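## Task

Move the white radish and the tomato out of the pan and into the bag so each lies wholly between the bag's two layers. At the end every other item, the white ball included, must be in the pan. The filled part of the bag must rest on the table, no more than one corner of the bag may lie on an arm's base, no part of the bag may be in the pan, and none may hang past the table edge by more than a finger's width.

## Robot and tools

Robot: two arms, left_arm and right_arm, each with six joints and a parallel gripper. Joint order for every row and every per-joint list: waist, shoulder, elbow, wrist pitch, wrist yaw, wrist roll, then the gripper. Stated joint ranges (rad): waist -2.618 to 3.054, shoulder 0.000 to 3.142, elbow 0.000 to 3.142, wrist pitch -1.571 to 1.571, wrist yaw -1.571 to 1.571, wrist roll -2.094 to 2.094; the true stops may differ by up to 0.059 rad.

Frames: the scene frame has its origin at table-top height, halfway between the nominal bases, +z up, +x out over the table, and left_arm on the +y side (image left/right does not match these names). Calibrated bases in the scene frame: left_arm at (-0.019, +0.343, +0.033) m, quat_wxyz (+1.000, 0, 0, -0.008); right_arm at (-0.046, -0.254, +0.023) m, quat_wxyz (+1.000, 0, 0, +0.016). Each arm's end_effector_position (m) and end_effector_quat_wxyz are reported in that arm's own base frame, as is any camera it carries; fixed cameras and the table use the scene frame. The reported point sits between the finger pads, roughly 1 cm short of the fingertips; fingers point along the gripper's +z and open along its y. Reported hand poses may be a few centimetres wrong, worse when reaching far.

Row format (shared by execute_actions and move): a single flat list of 14 numbers, each in [-1, 1], covering both arms: left_arm's six joint values then its opening, then right_arm's six joint values then its opening. Joint values are offsets, not poses: they are added to the Joint targets standing when the action or move begins (not to the previous row). Scale: 1.0 equals 2.224 rad for waist, shoulder and elbow, and 8.485 rad for the three wrist joints. The opening is absolute: +1 fully open, -1 closed; in between, the fingers go to where grip_measured would read that value. To leave an arm still, send 0 for its joints and repeat its current opening (0 is a real opening command).

execute_actions: argument actions is a list of actions; each action is a list of up to 15 rows, one per 1/30 s step, the last row held to fill 15 steps. An empty list just returns state and images. cameras chooses which images come back (omitted, null or ["all"] gives all; [] gives none). An action is rejected for both arms if it would push a joint more than 0.059 rad beyond its range; a malformed or failing first action rejects the whole call.

move: argument target is one 14-number row or a list of up to 15 rows; all offsets in every row count from the same starting Joint targets. All joints travel in sync, so grippers trace curves and do not avoid obstacles or each other. speed (rad/s, 0.01 to 12.57, default 0.5) caps the fastest joint; may be one value or one per target. blend (rad) rounds intermediate corners. opening_speed (0.2 or more, per second on the -1..+1 scale) makes the gripper close gradually; use it near its minimum on fragile or soft items. blocking=false returns after about 0.5 s while the move continues. The result adds a move: line: done, off_target (resting more than 0.035 rad from target), moving, held or fault, and limits=held if steps were withheld. done does not prove contact or a grasp.

wait: seconds (0 to 10) lets the scene run on the last commands. stop: brakes a running move. zoom_image: camera (cam_head_left, cam_head_right, cam_high, cam_low, cam_left_wrist, cam_right_wrist) and region [x0, y0, x1, y1] in pixels, top-left origin, at most 504 by 504, on that camera's latest image. finished_scene: scene is the current scene's number; it is final.

Result lines: Joint positions and Joint velocities list each arm's joints (rad, rad/s) plus finger-pad gap (m; 0.094 open). Joint targets are the base for the next offsets. grip_measured is measured opening on the command scale; empty it can read up to 2.7 mm wide, and on a part it reads a bit narrower than the part, so it shows no clear contact. Joint torques include the arm's weight; joints 1 to 3 flip sign past ±28 N m. "joint sent to its limit", "joint command not followed" (clearance check altered targets), "within noise", MOTOR HOT and OVER-TEMPERATURE FAULT also appear. Images are 896x504.

Cautions: speed per step is capped and targets that move the gripper over 200 mm are scaled back, so large motions need several actions. Friction and load can leave joints short. Never let the grippers or arms hit or squeeze each other, including closing one gripper on the other's fingers. Avoid fast contact and pressing targets far beyond a surface; to end a push, command targets back past the measured positions. Don't release objects while moving, drop them or knock them off the table; objects may get small random nudges. Avoid long stretched holds or pushing at unreachable poses, which heat motors and can fold or drop an arm.

Each tool is called as name([rows], argument=value, ...), one row to a line, values as JSON.

## Session

execute_actions(actions=[])

Scene clock: 0.00 s.
left_arm: end_effector_position=(+0.4004, -0.0007, +0.0974) grip_measured=+1.000 end_effector_quat_wxyz=(+0.587, -0.029, +0.806, +0.069) | right_arm: end_effector_position=(+0.3897, -0.0329, +0.0731) grip_measured=+1.000 end_effector_quat_wxyz=(+0.525, +0.060, +0.848, -0.037)
Joint positions: left_arm=[-0.108 1.582 0.391 0.875 -0.249 0.001 0.094] | right_arm=[-0.048 1.537 0.415 0.659 0.083 0.041 0.094]
Joint velocities: within noise
Joint torques (N m): no reading
Heat: left arm: 25 °C; right arm: 28 °C.
Joint targets: left_arm=[-0.108 1.579 0.395 0.869 -0.249 0.001] | right_arm=[-0.048 1.527 0.425 0.672 0.084 0.041]
Tool commands: left_gripper/opening=+1.0 right_gripper/opening=+1.0

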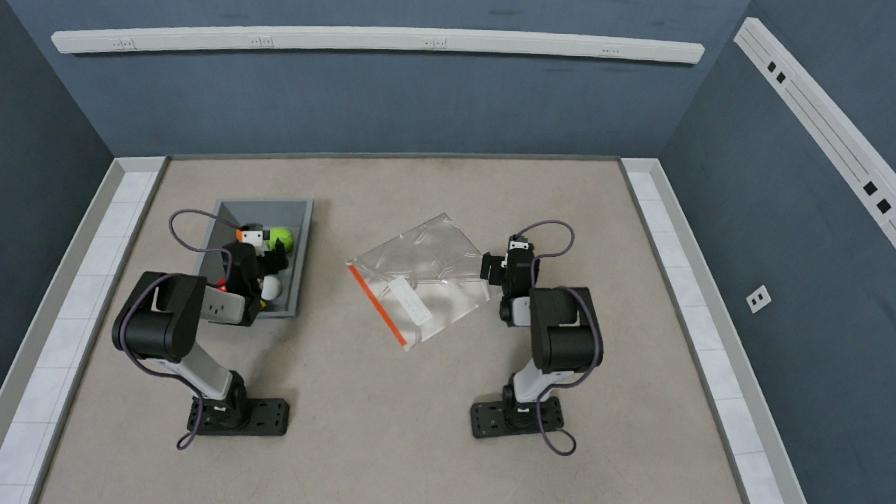

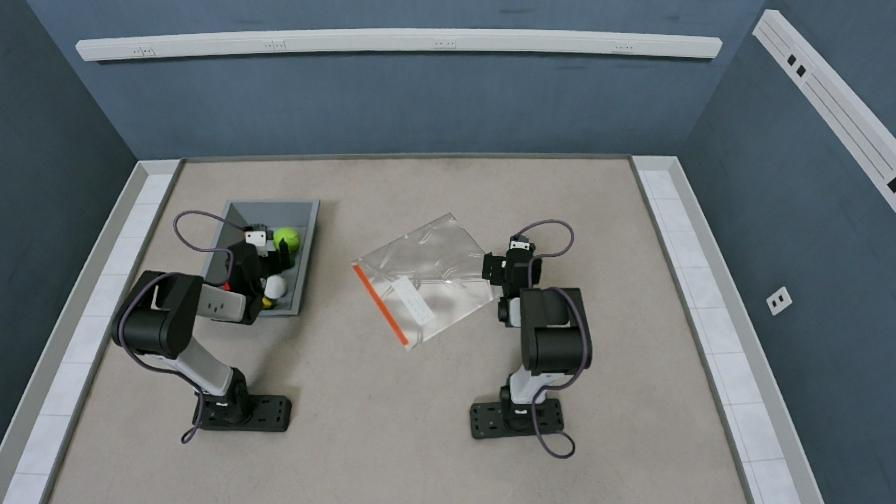

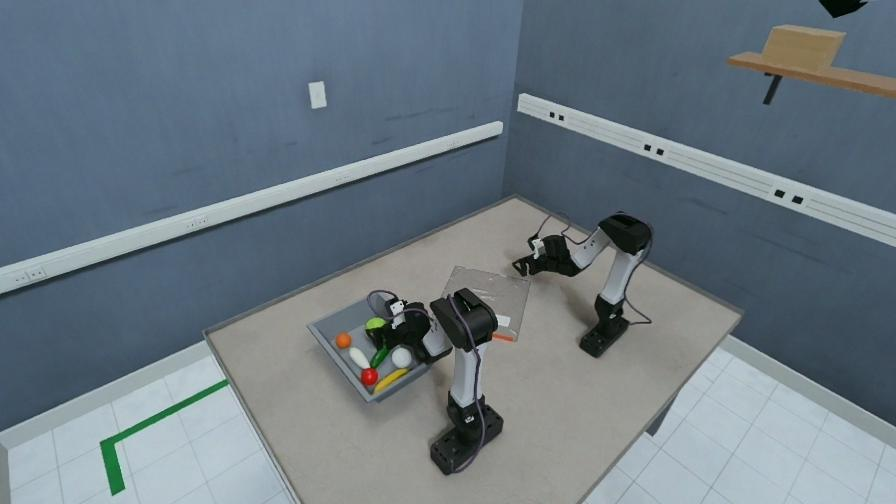

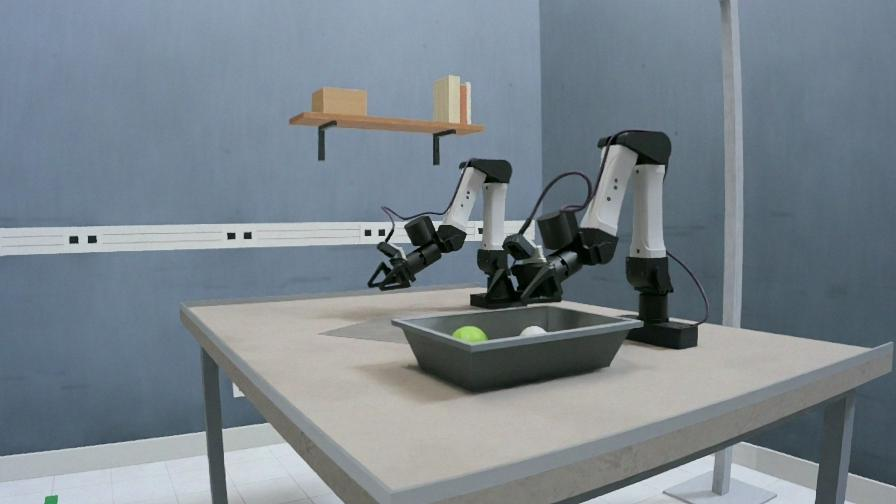

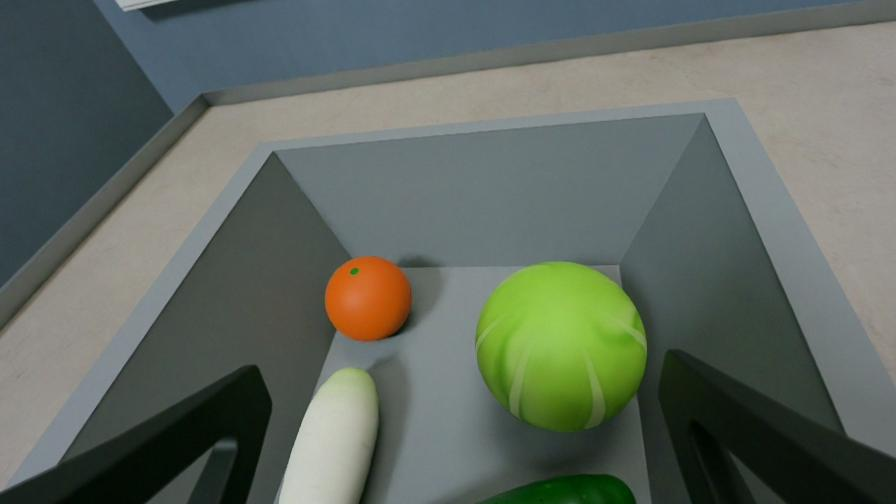

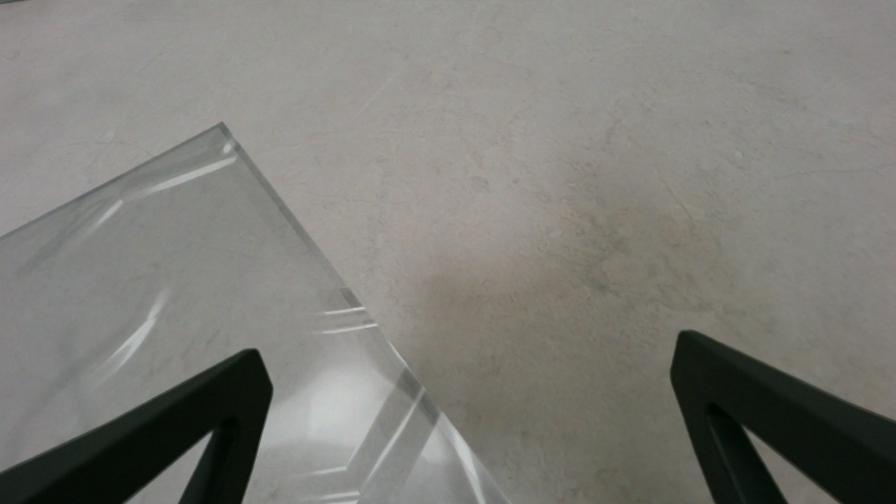

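zoom_image(camera="cam_head_left", region=[320, 190, 520, 370])

zoom_image(camera="cam_high", region=[290, 230, 570, 420])

zoom_image(camera="cam_head_right", region=[180, 170, 340, 340])

zoom_image(camera="cam_low", region=[250, 220, 700, 420])

Scaled by 2.520 from the camera's 896x504 image, which has a finer 1280x720 frame.

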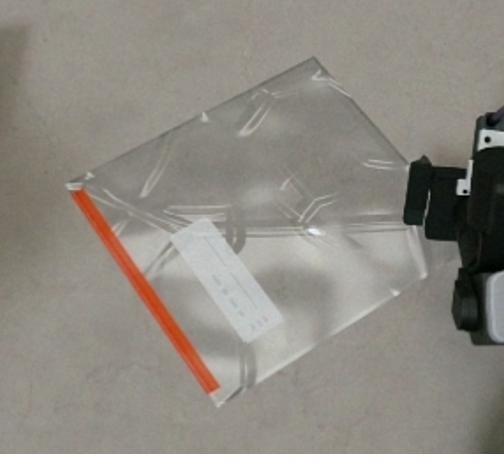

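Scaled by 1.800 from the camera's 896x504 image, which has a finer 1280x720 frame.

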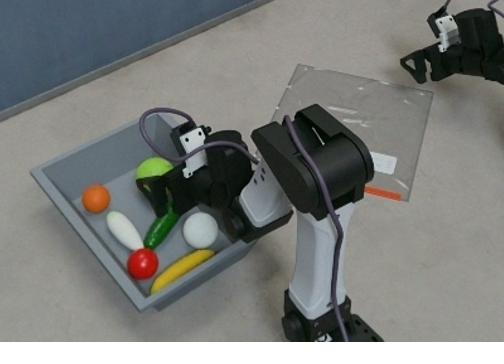

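Scaled by 2.965 from the camera's 896x504 image, which has a finer 1280x720 frame.

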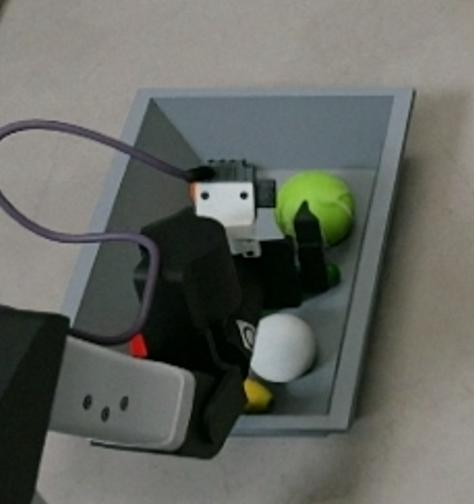

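Scaled by 1.120 from the camera's 896x504 image, which has a finer 1280x720 frame.

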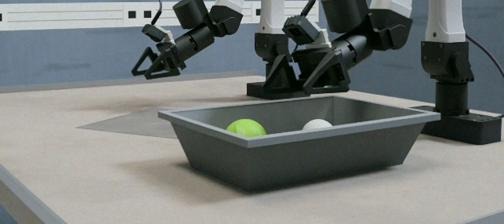

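move([
  [0, -0.0355, 0.25, 0, 0, 0, 1, 0, -0.0121, 0.24, 0, 0, 0, 1],
  [0.0486, -0.0355, 0.497, -0.2674, 0.02935, 0, 1, 0.179, -0.0121, 0.483, -0.2442, -0.0099, -0.0048, 1],
], speed=1.0, blend=0.2)

Scene clock: 6.67 s.
left_arm: end_effector_position=(+0.2883, +0.0009, +0.1855) grip_measured=+1.000 end_effector_quat_wxyz=(+0.075, +0.003, +0.997, +0.008) | right_arm: end_effector_position=(+0.2697, +0.0951, +0.1782) grip_measured=+1.000 end_effector_quat_wxyz=(+0.057, -0.167, +0.984, +0.005)
Joint positions: left_arm=[-0.006 1.513 1.479 -1.387 -0.016 0.001 0.094] | right_arm=[0.345 1.531 1.471 -1.396 0.009 0.008 0.094]
Joint velocities: within noise
Joint torques (N m): left_arm=[0.72 -6.74 9.28 0.6 0.17 -0.06] | right_arm=[0.58 -8.42 8.84 0.42 -0.08 -0.02]
Heat: left arm: 27 °C; right arm: 29 °C.
Joint targets: left_arm=[0.000 1.500 1.501 -1.400 0.000 0.001] | right_arm=[0.350 1.500 1.500 -1.400 0.000 0.000]
move: done

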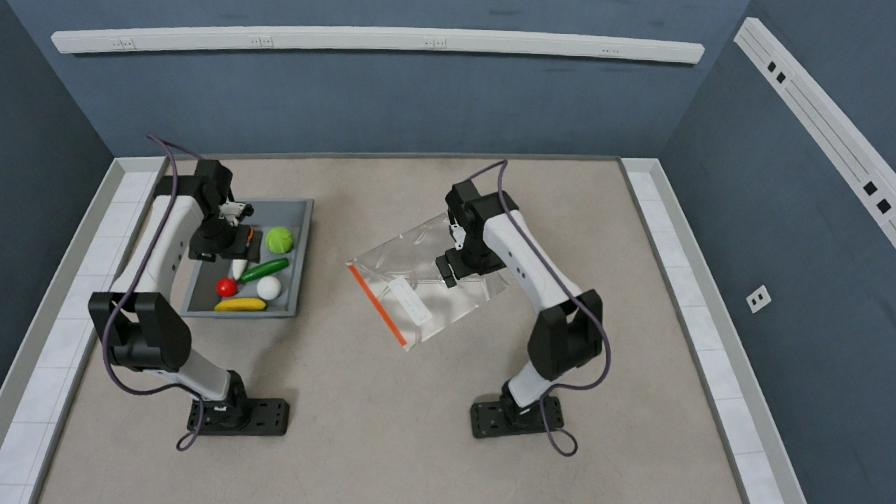

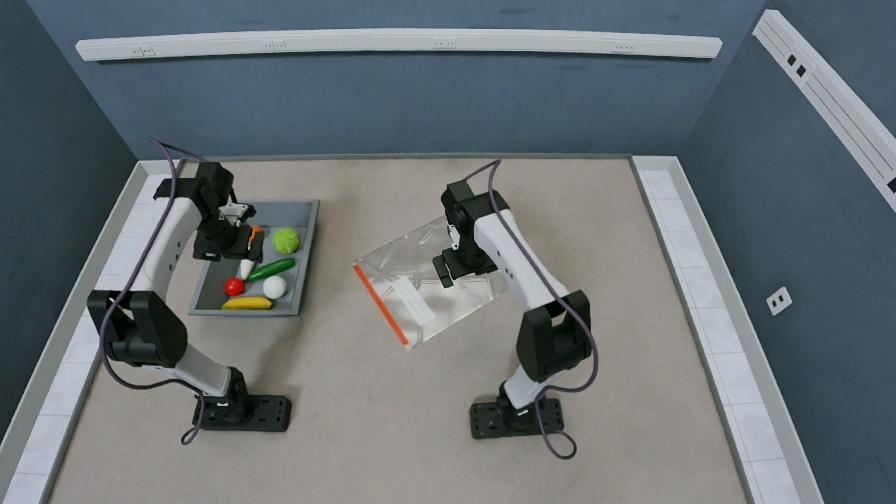

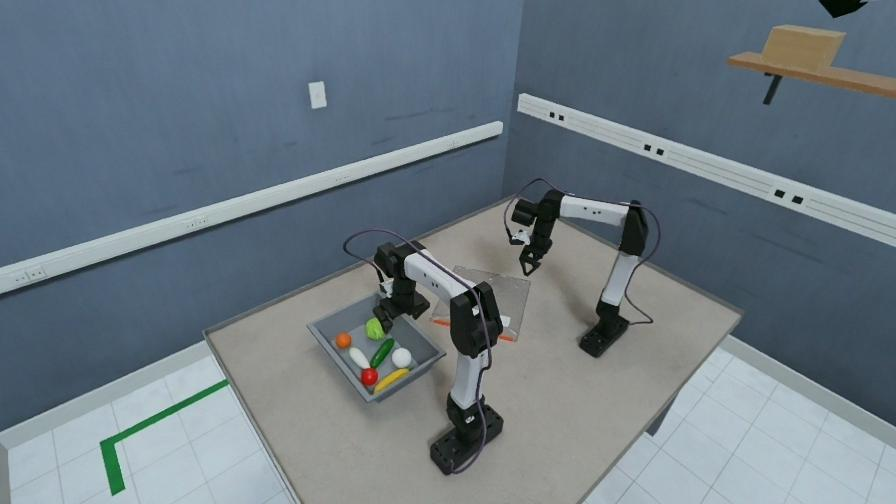

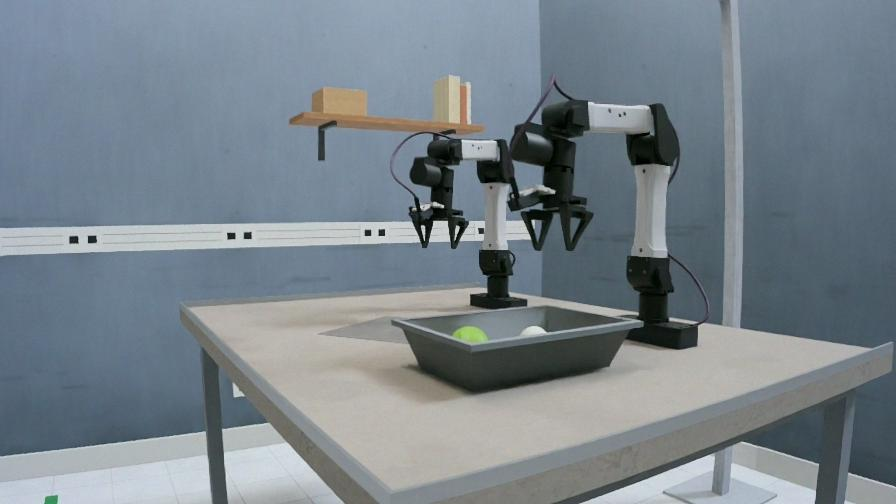

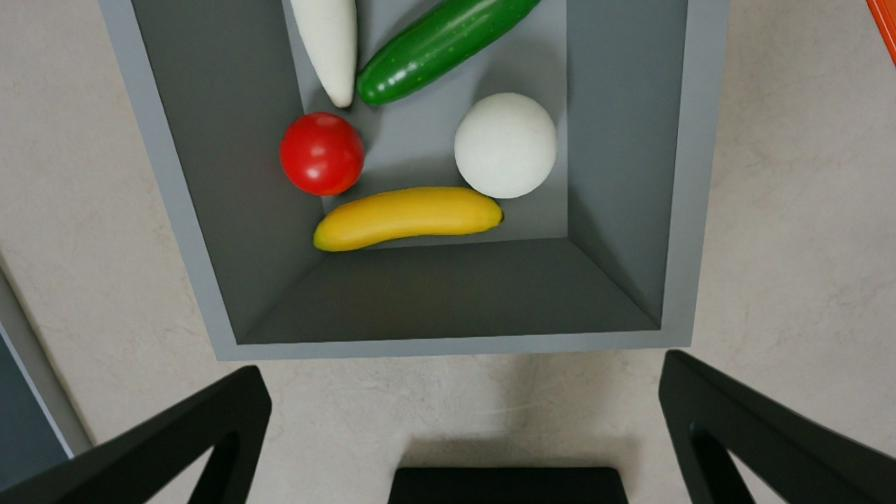

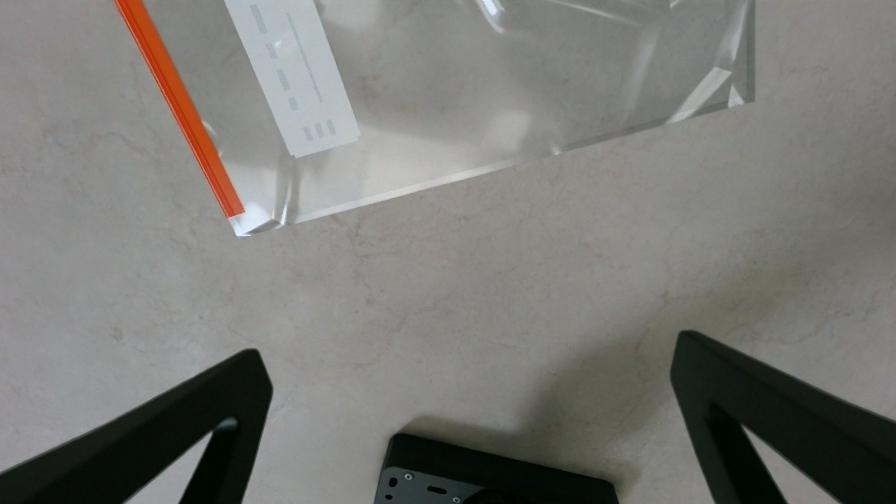

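move(target=[0.0674, 0.2203, 0.273, -0.01414, 0, 0, 1, 0, 0, 0, 0, 0, 0, 1], speed=0.8)

Scene clock: 9.90 s.
left_arm: end_effector_position=(+0.3990, +0.0619, +0.2009) grip_measured=+1.000 end_effector_quat_wxyz=(+0.087, -0.074, +0.993, +0.013) | right_arm: end_effector_position=(+0.2695, +0.0952, +0.1782) grip_measured=+1.000 end_effector_quat_wxyz=(+0.057, -0.167, +0.984, +0.006)
Joint positions: left_arm=[0.148 1.976 2.087 -1.507 -0.013 0.001 0.094] | right_arm=[0.345 1.531 1.471 -1.396 0.009 0.007 0.094]
Joint velocities: within noise
Joint torques (N m): left_arm=[0.39 -8.53 8.92 0.66 0.12 -0.04] | right_arm=[0.59 -8.43 8.83 0.47 -0.11 -0.03]
Heat: left arm: 27 °C; right arm: 30 °C.
Joint targets: left_arm=[0.150 1.990 2.108 -1.520 0.000 0.001] | right_arm=[0.350 1.500 1.500 -1.400 0.000 0.000]
move: done

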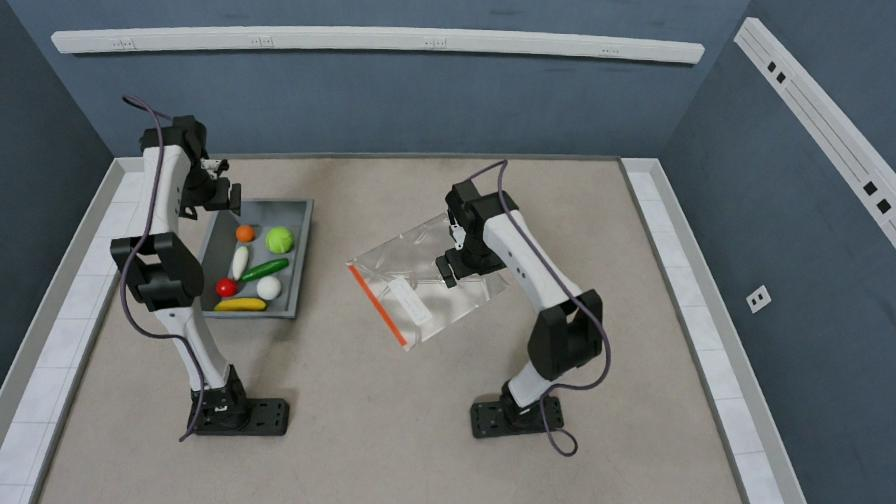

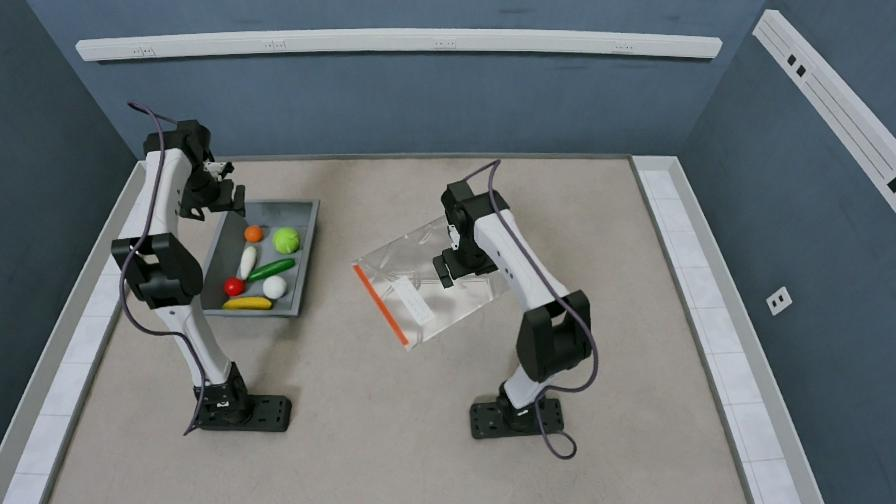

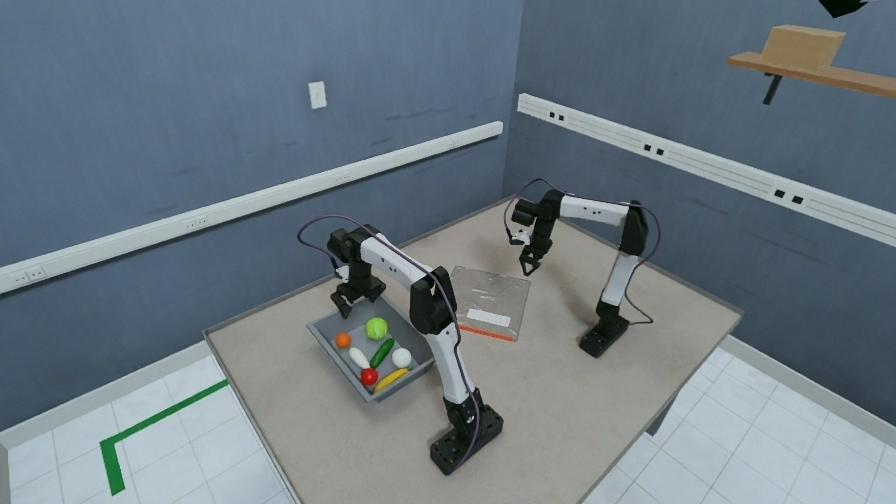

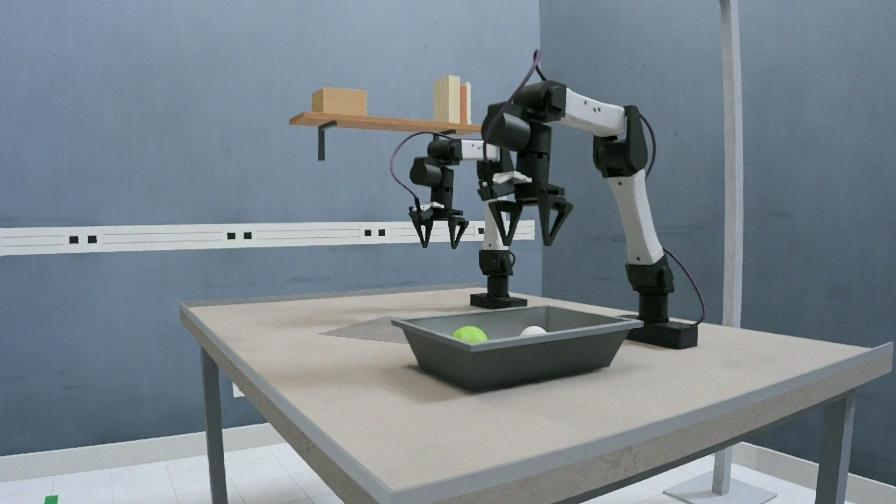

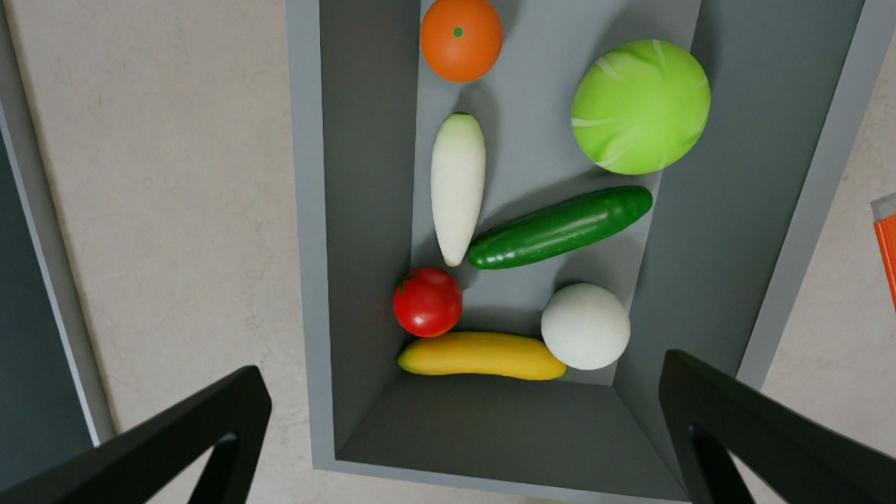

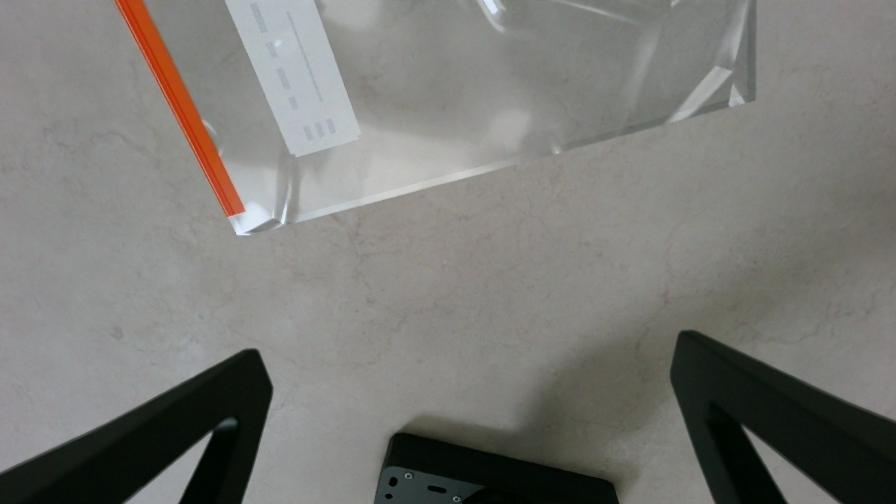

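move(target=[0,0,0,0,0,0,1, 0.1956, 0.1268, 0.1484, -0.0081, 0, 0, 1], speed=0.8)

zoom_image(camera="cam_right_wrist", region=[100, 0, 600, 500])

Scene clock: 12.33 s.
left_arm: end_effector_position=(+0.3987, +0.0619, +0.2009) grip_measured=+1.000 end_effector_quat_wxyz=(+0.086, -0.074, +0.993, +0.013) | right_arm: end_effector_position=(+0.2470, +0.2470, +0.1962) grip_measured=+1.000 end_effector_quat_wxyz=(+0.064, -0.380, +0.923, +0.025)
Joint positions: left_arm=[0.148 1.976 2.087 -1.508 -0.013 0.001 0.094] | right_arm=[0.787 1.771 1.802 -1.464 0.003 0.006 0.094]
Joint velocities: within noise
Joint torques (N m): left_arm=[0.39 -8.5 8.91 0.67 0.12 -0.05] | right_arm=[0.01 -6.78 8.66 0.47 -0.06 -0.02]
Heat: left arm: 27 °C; right arm: 30 °C.
Joint targets: left_arm=[0.150 1.990 2.108 -1.520 0.000 0.001] | right_arm=[0.786 1.782 1.830 -1.468 0.000 0.000]
move: done

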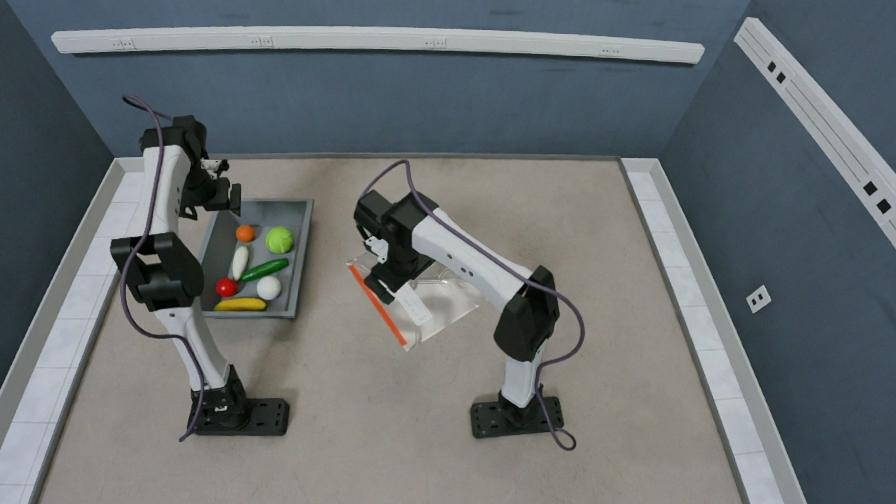

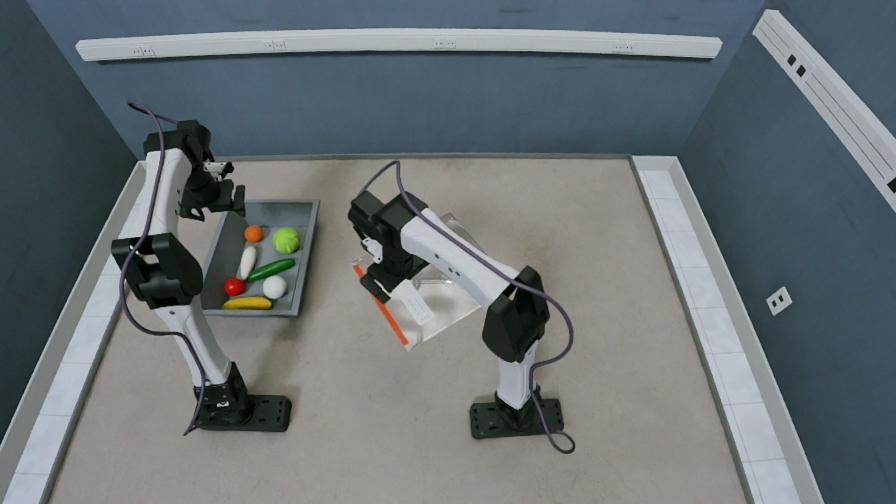

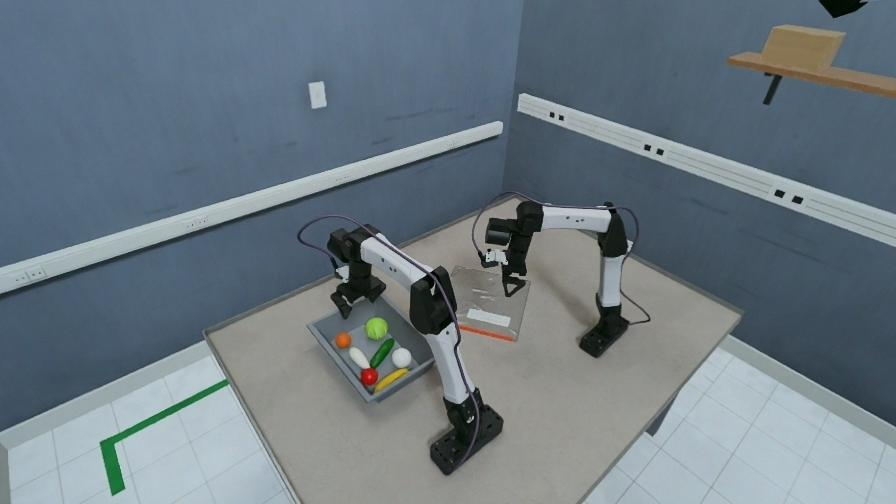

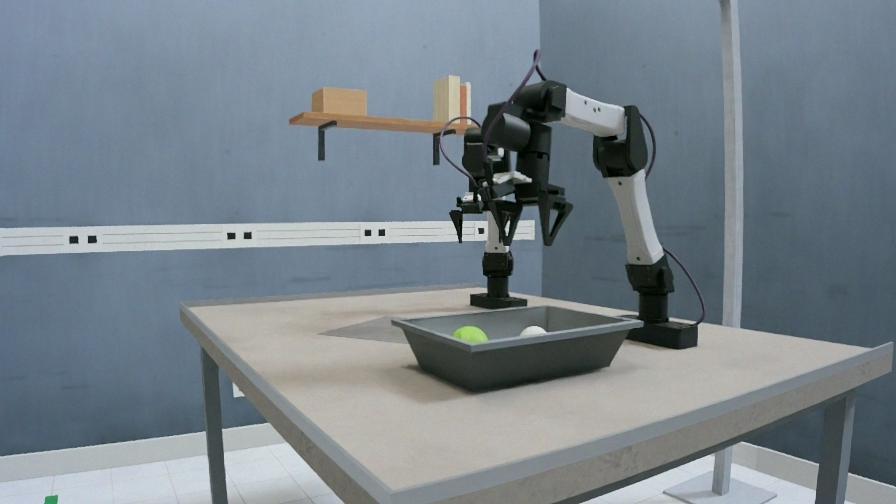

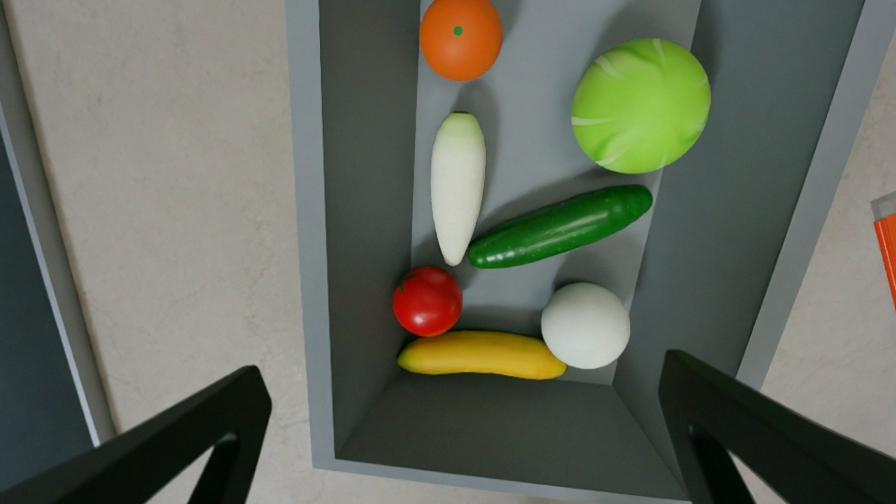

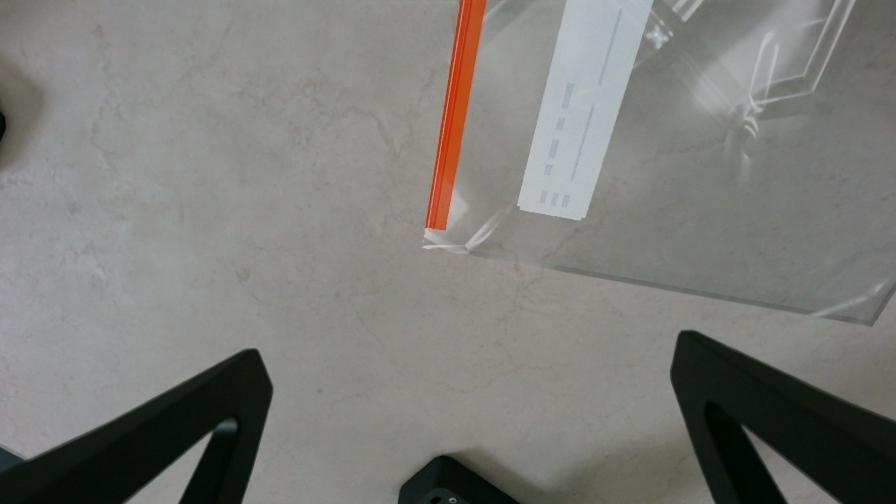

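Scaled by 1.008 from the camera's 896x504 image, which has a finer 1280x720 frame.

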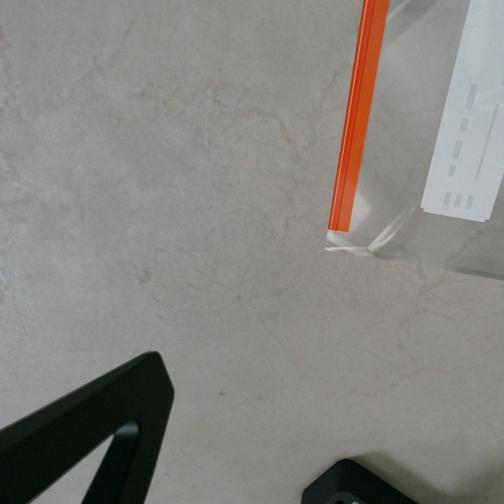

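move(target=[0,0,0,0,0,0,1, 0.0243, -0.0486, -0.343, 0.0679, 0, 0, 1], speed=0.6)

zoom_image(camera="cam_right_wrist", region=[250, 0, 700, 300])

Scene clock: 17.00 s.
left_arm: end_effector_position=(+0.3987, +0.0619, +0.2009) grip_measured=+1.000 end_effector_quat_wxyz=(+0.086, -0.074, +0.993, +0.013) | right_arm: end_effector_position=(+0.1985, +0.2178, +0.0300) grip_measured=+1.000 end_effector_quat_wxyz=(+0.011, -0.402, +0.916, +0.003)
Joint positions: left_arm=[0.148 1.976 2.087 -1.508 -0.013 0.001 0.094] | right_arm=[0.834 1.712 1.068 -0.904 0.003 0.006 0.094]
Joint velocities: within noise
Joint torques (N m): left_arm=[0.36 -8.54 8.92 0.67 0.14 -0.05] | right_arm=[0.59 -10.15 5.52 0.45 -0.05 -0.01]
Heat: left arm: 28 °C; right arm: 31 °C.
Joint targets: left_arm=[0.150 1.990 2.108 -1.520 0.000 0.001] | right_arm=[0.840 1.674 1.067 -0.892 0.000 0.000]
move: off_target (right_arm); right_arm: the shoulder is farthest, 0.038 rad from its target

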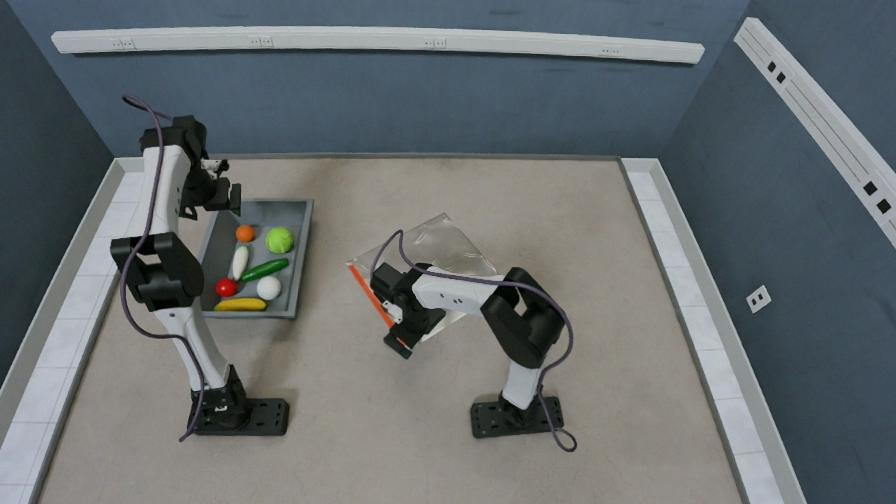

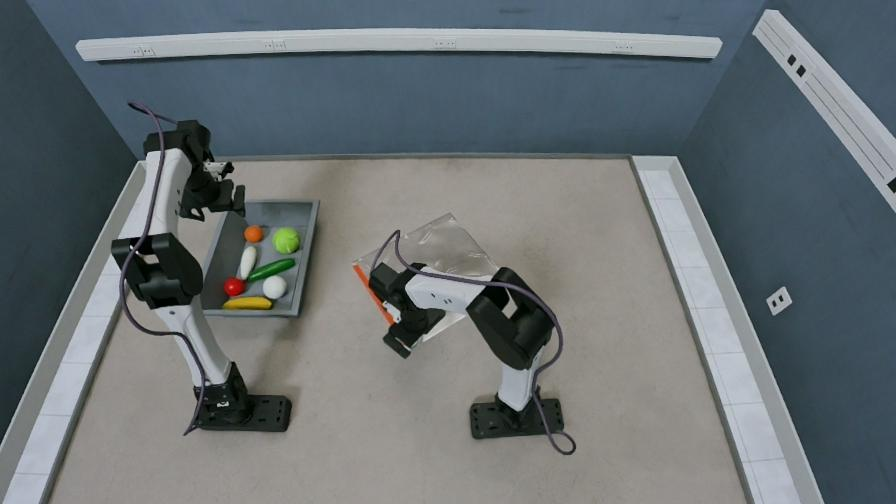

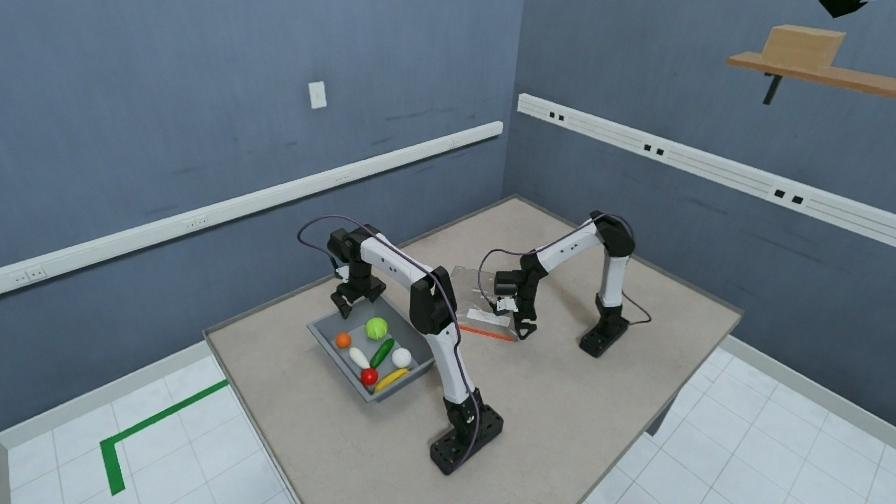

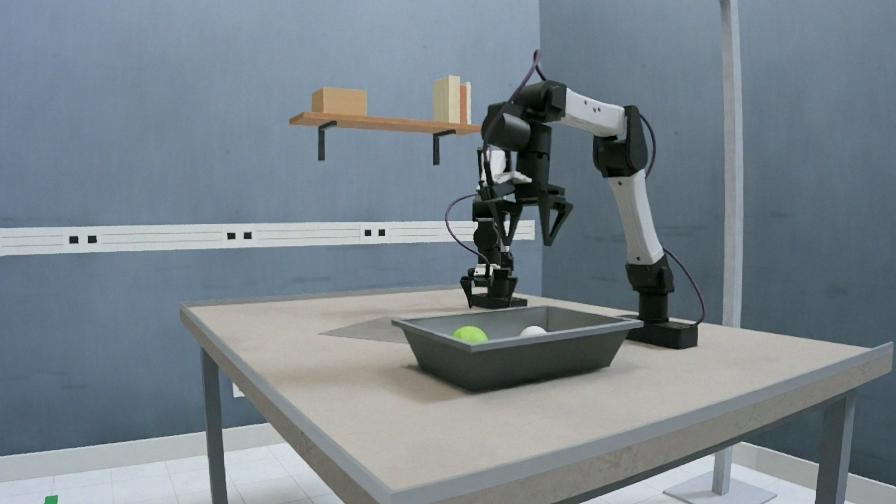

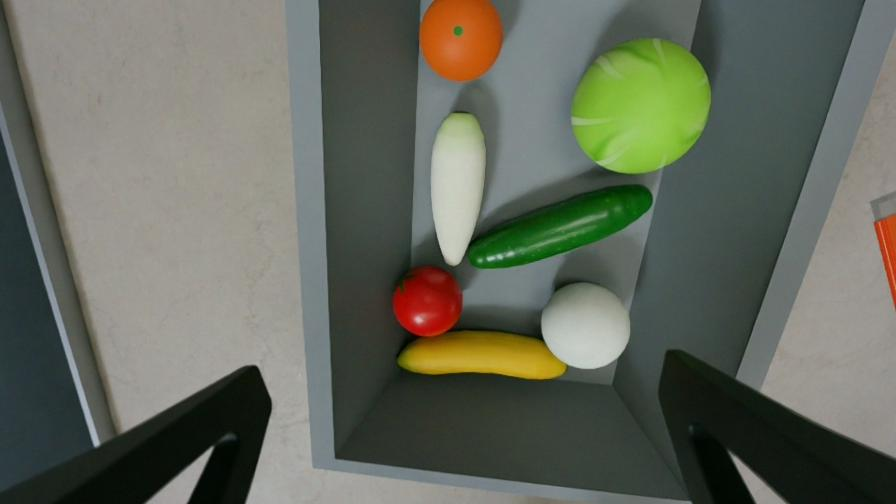

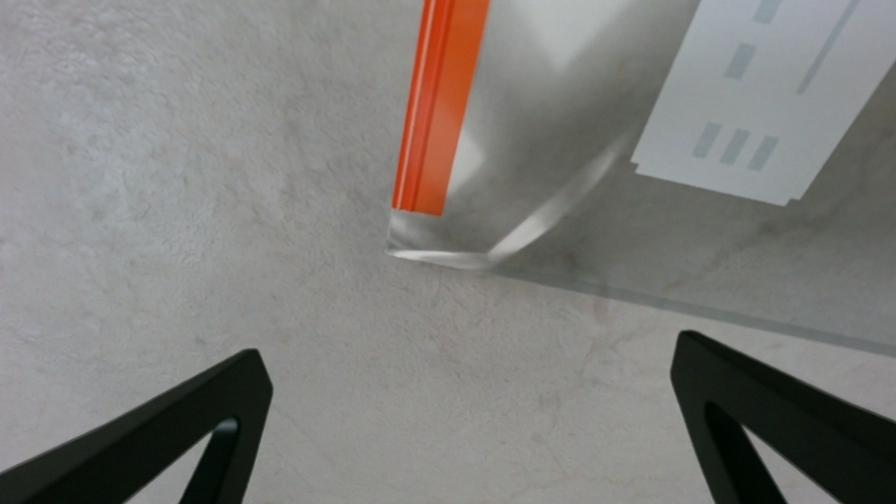

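Scaled by 1.120 from the camera's 896x504 image, which has a finer 1280x720 frame.

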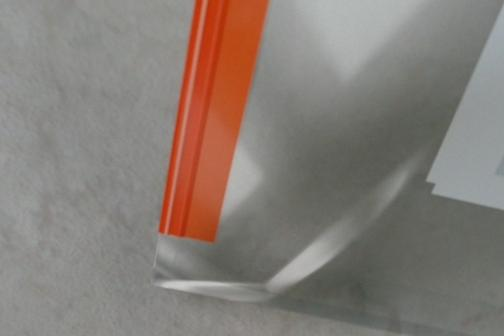

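move(target=[0,0,0,0,0,0,1, -0.0328, 0.1938, 0.2599, -0.0174, 0, 0.0177, 1], speed=0.6, cameras=["cam_head_left","cam_high","cam_right_wrist"])

Scene clock: 20.90 s.
left_arm: end_effector_position=(+0.3987, +0.0619, +0.2009) grip_measured=+1.000 end_effector_quat_wxyz=(+0.086, -0.074, +0.993, +0.013) | right_arm: end_effector_position=(+0.2959, +0.2867, +0.0391) grip_measured=+1.000 end_effector_quat_wxyz=(+0.029, -0.309, +0.951, +0.012)
Joint positions: left_arm=[0.148 1.976 2.087 -1.508 -0.013 0.001 0.094] | right_arm=[0.771 2.09 1.617 -1.035 0.003 0.143 0.094]
Joint velocities: within noise
Joint torques (N m): left_arm=[0.35 -8.55 8.92 0.68 0.13 -0.05] | right_arm=[-0.4 -8.98 8.61 0.35 -0.06 0.16]
Heat: left arm: 29 °C; right arm: 32 °C.
Joint targets: left_arm=[0.150 1.990 2.108 -1.520 0.000 0.001] | right_arm=[0.767 2.105 1.645 -1.040 0.000 0.150]
move: done
Images, in order (width x height): cam_head_left 896x504, cam_high 896x504, cam_right_wrist 896x504.

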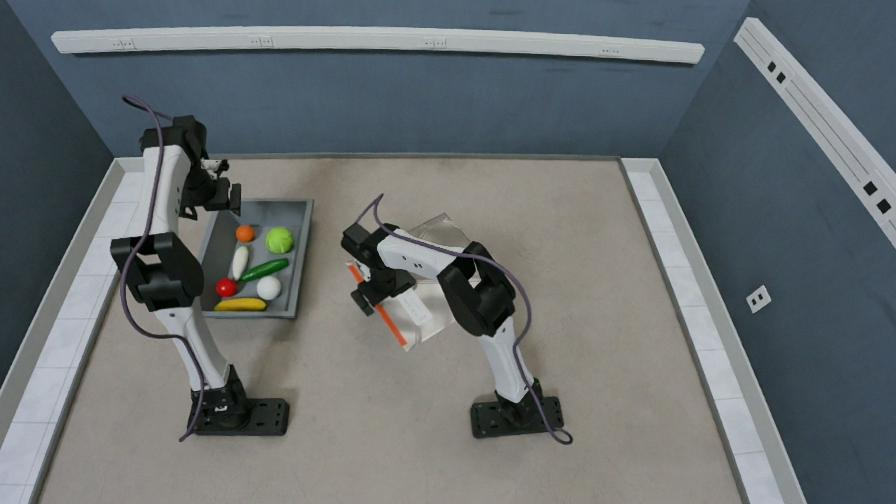

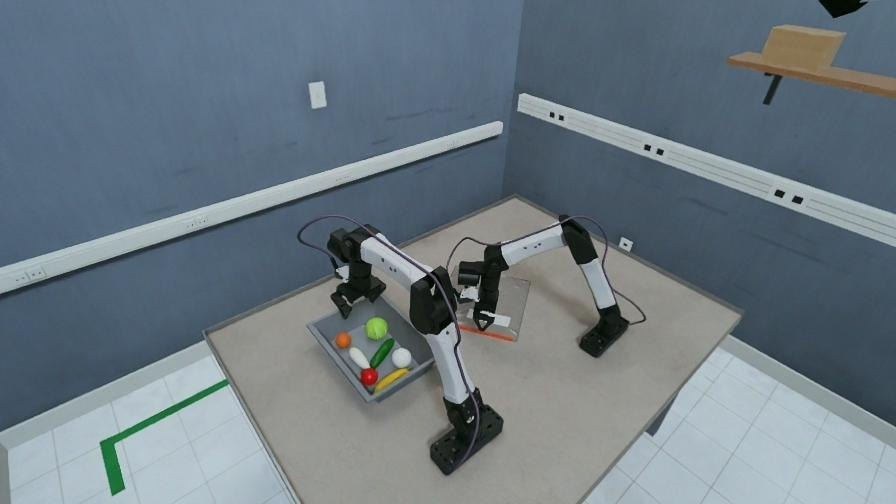

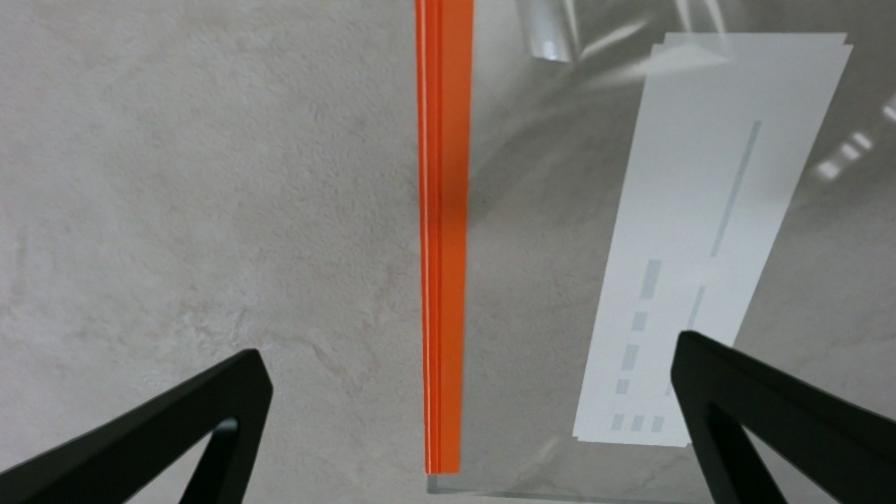

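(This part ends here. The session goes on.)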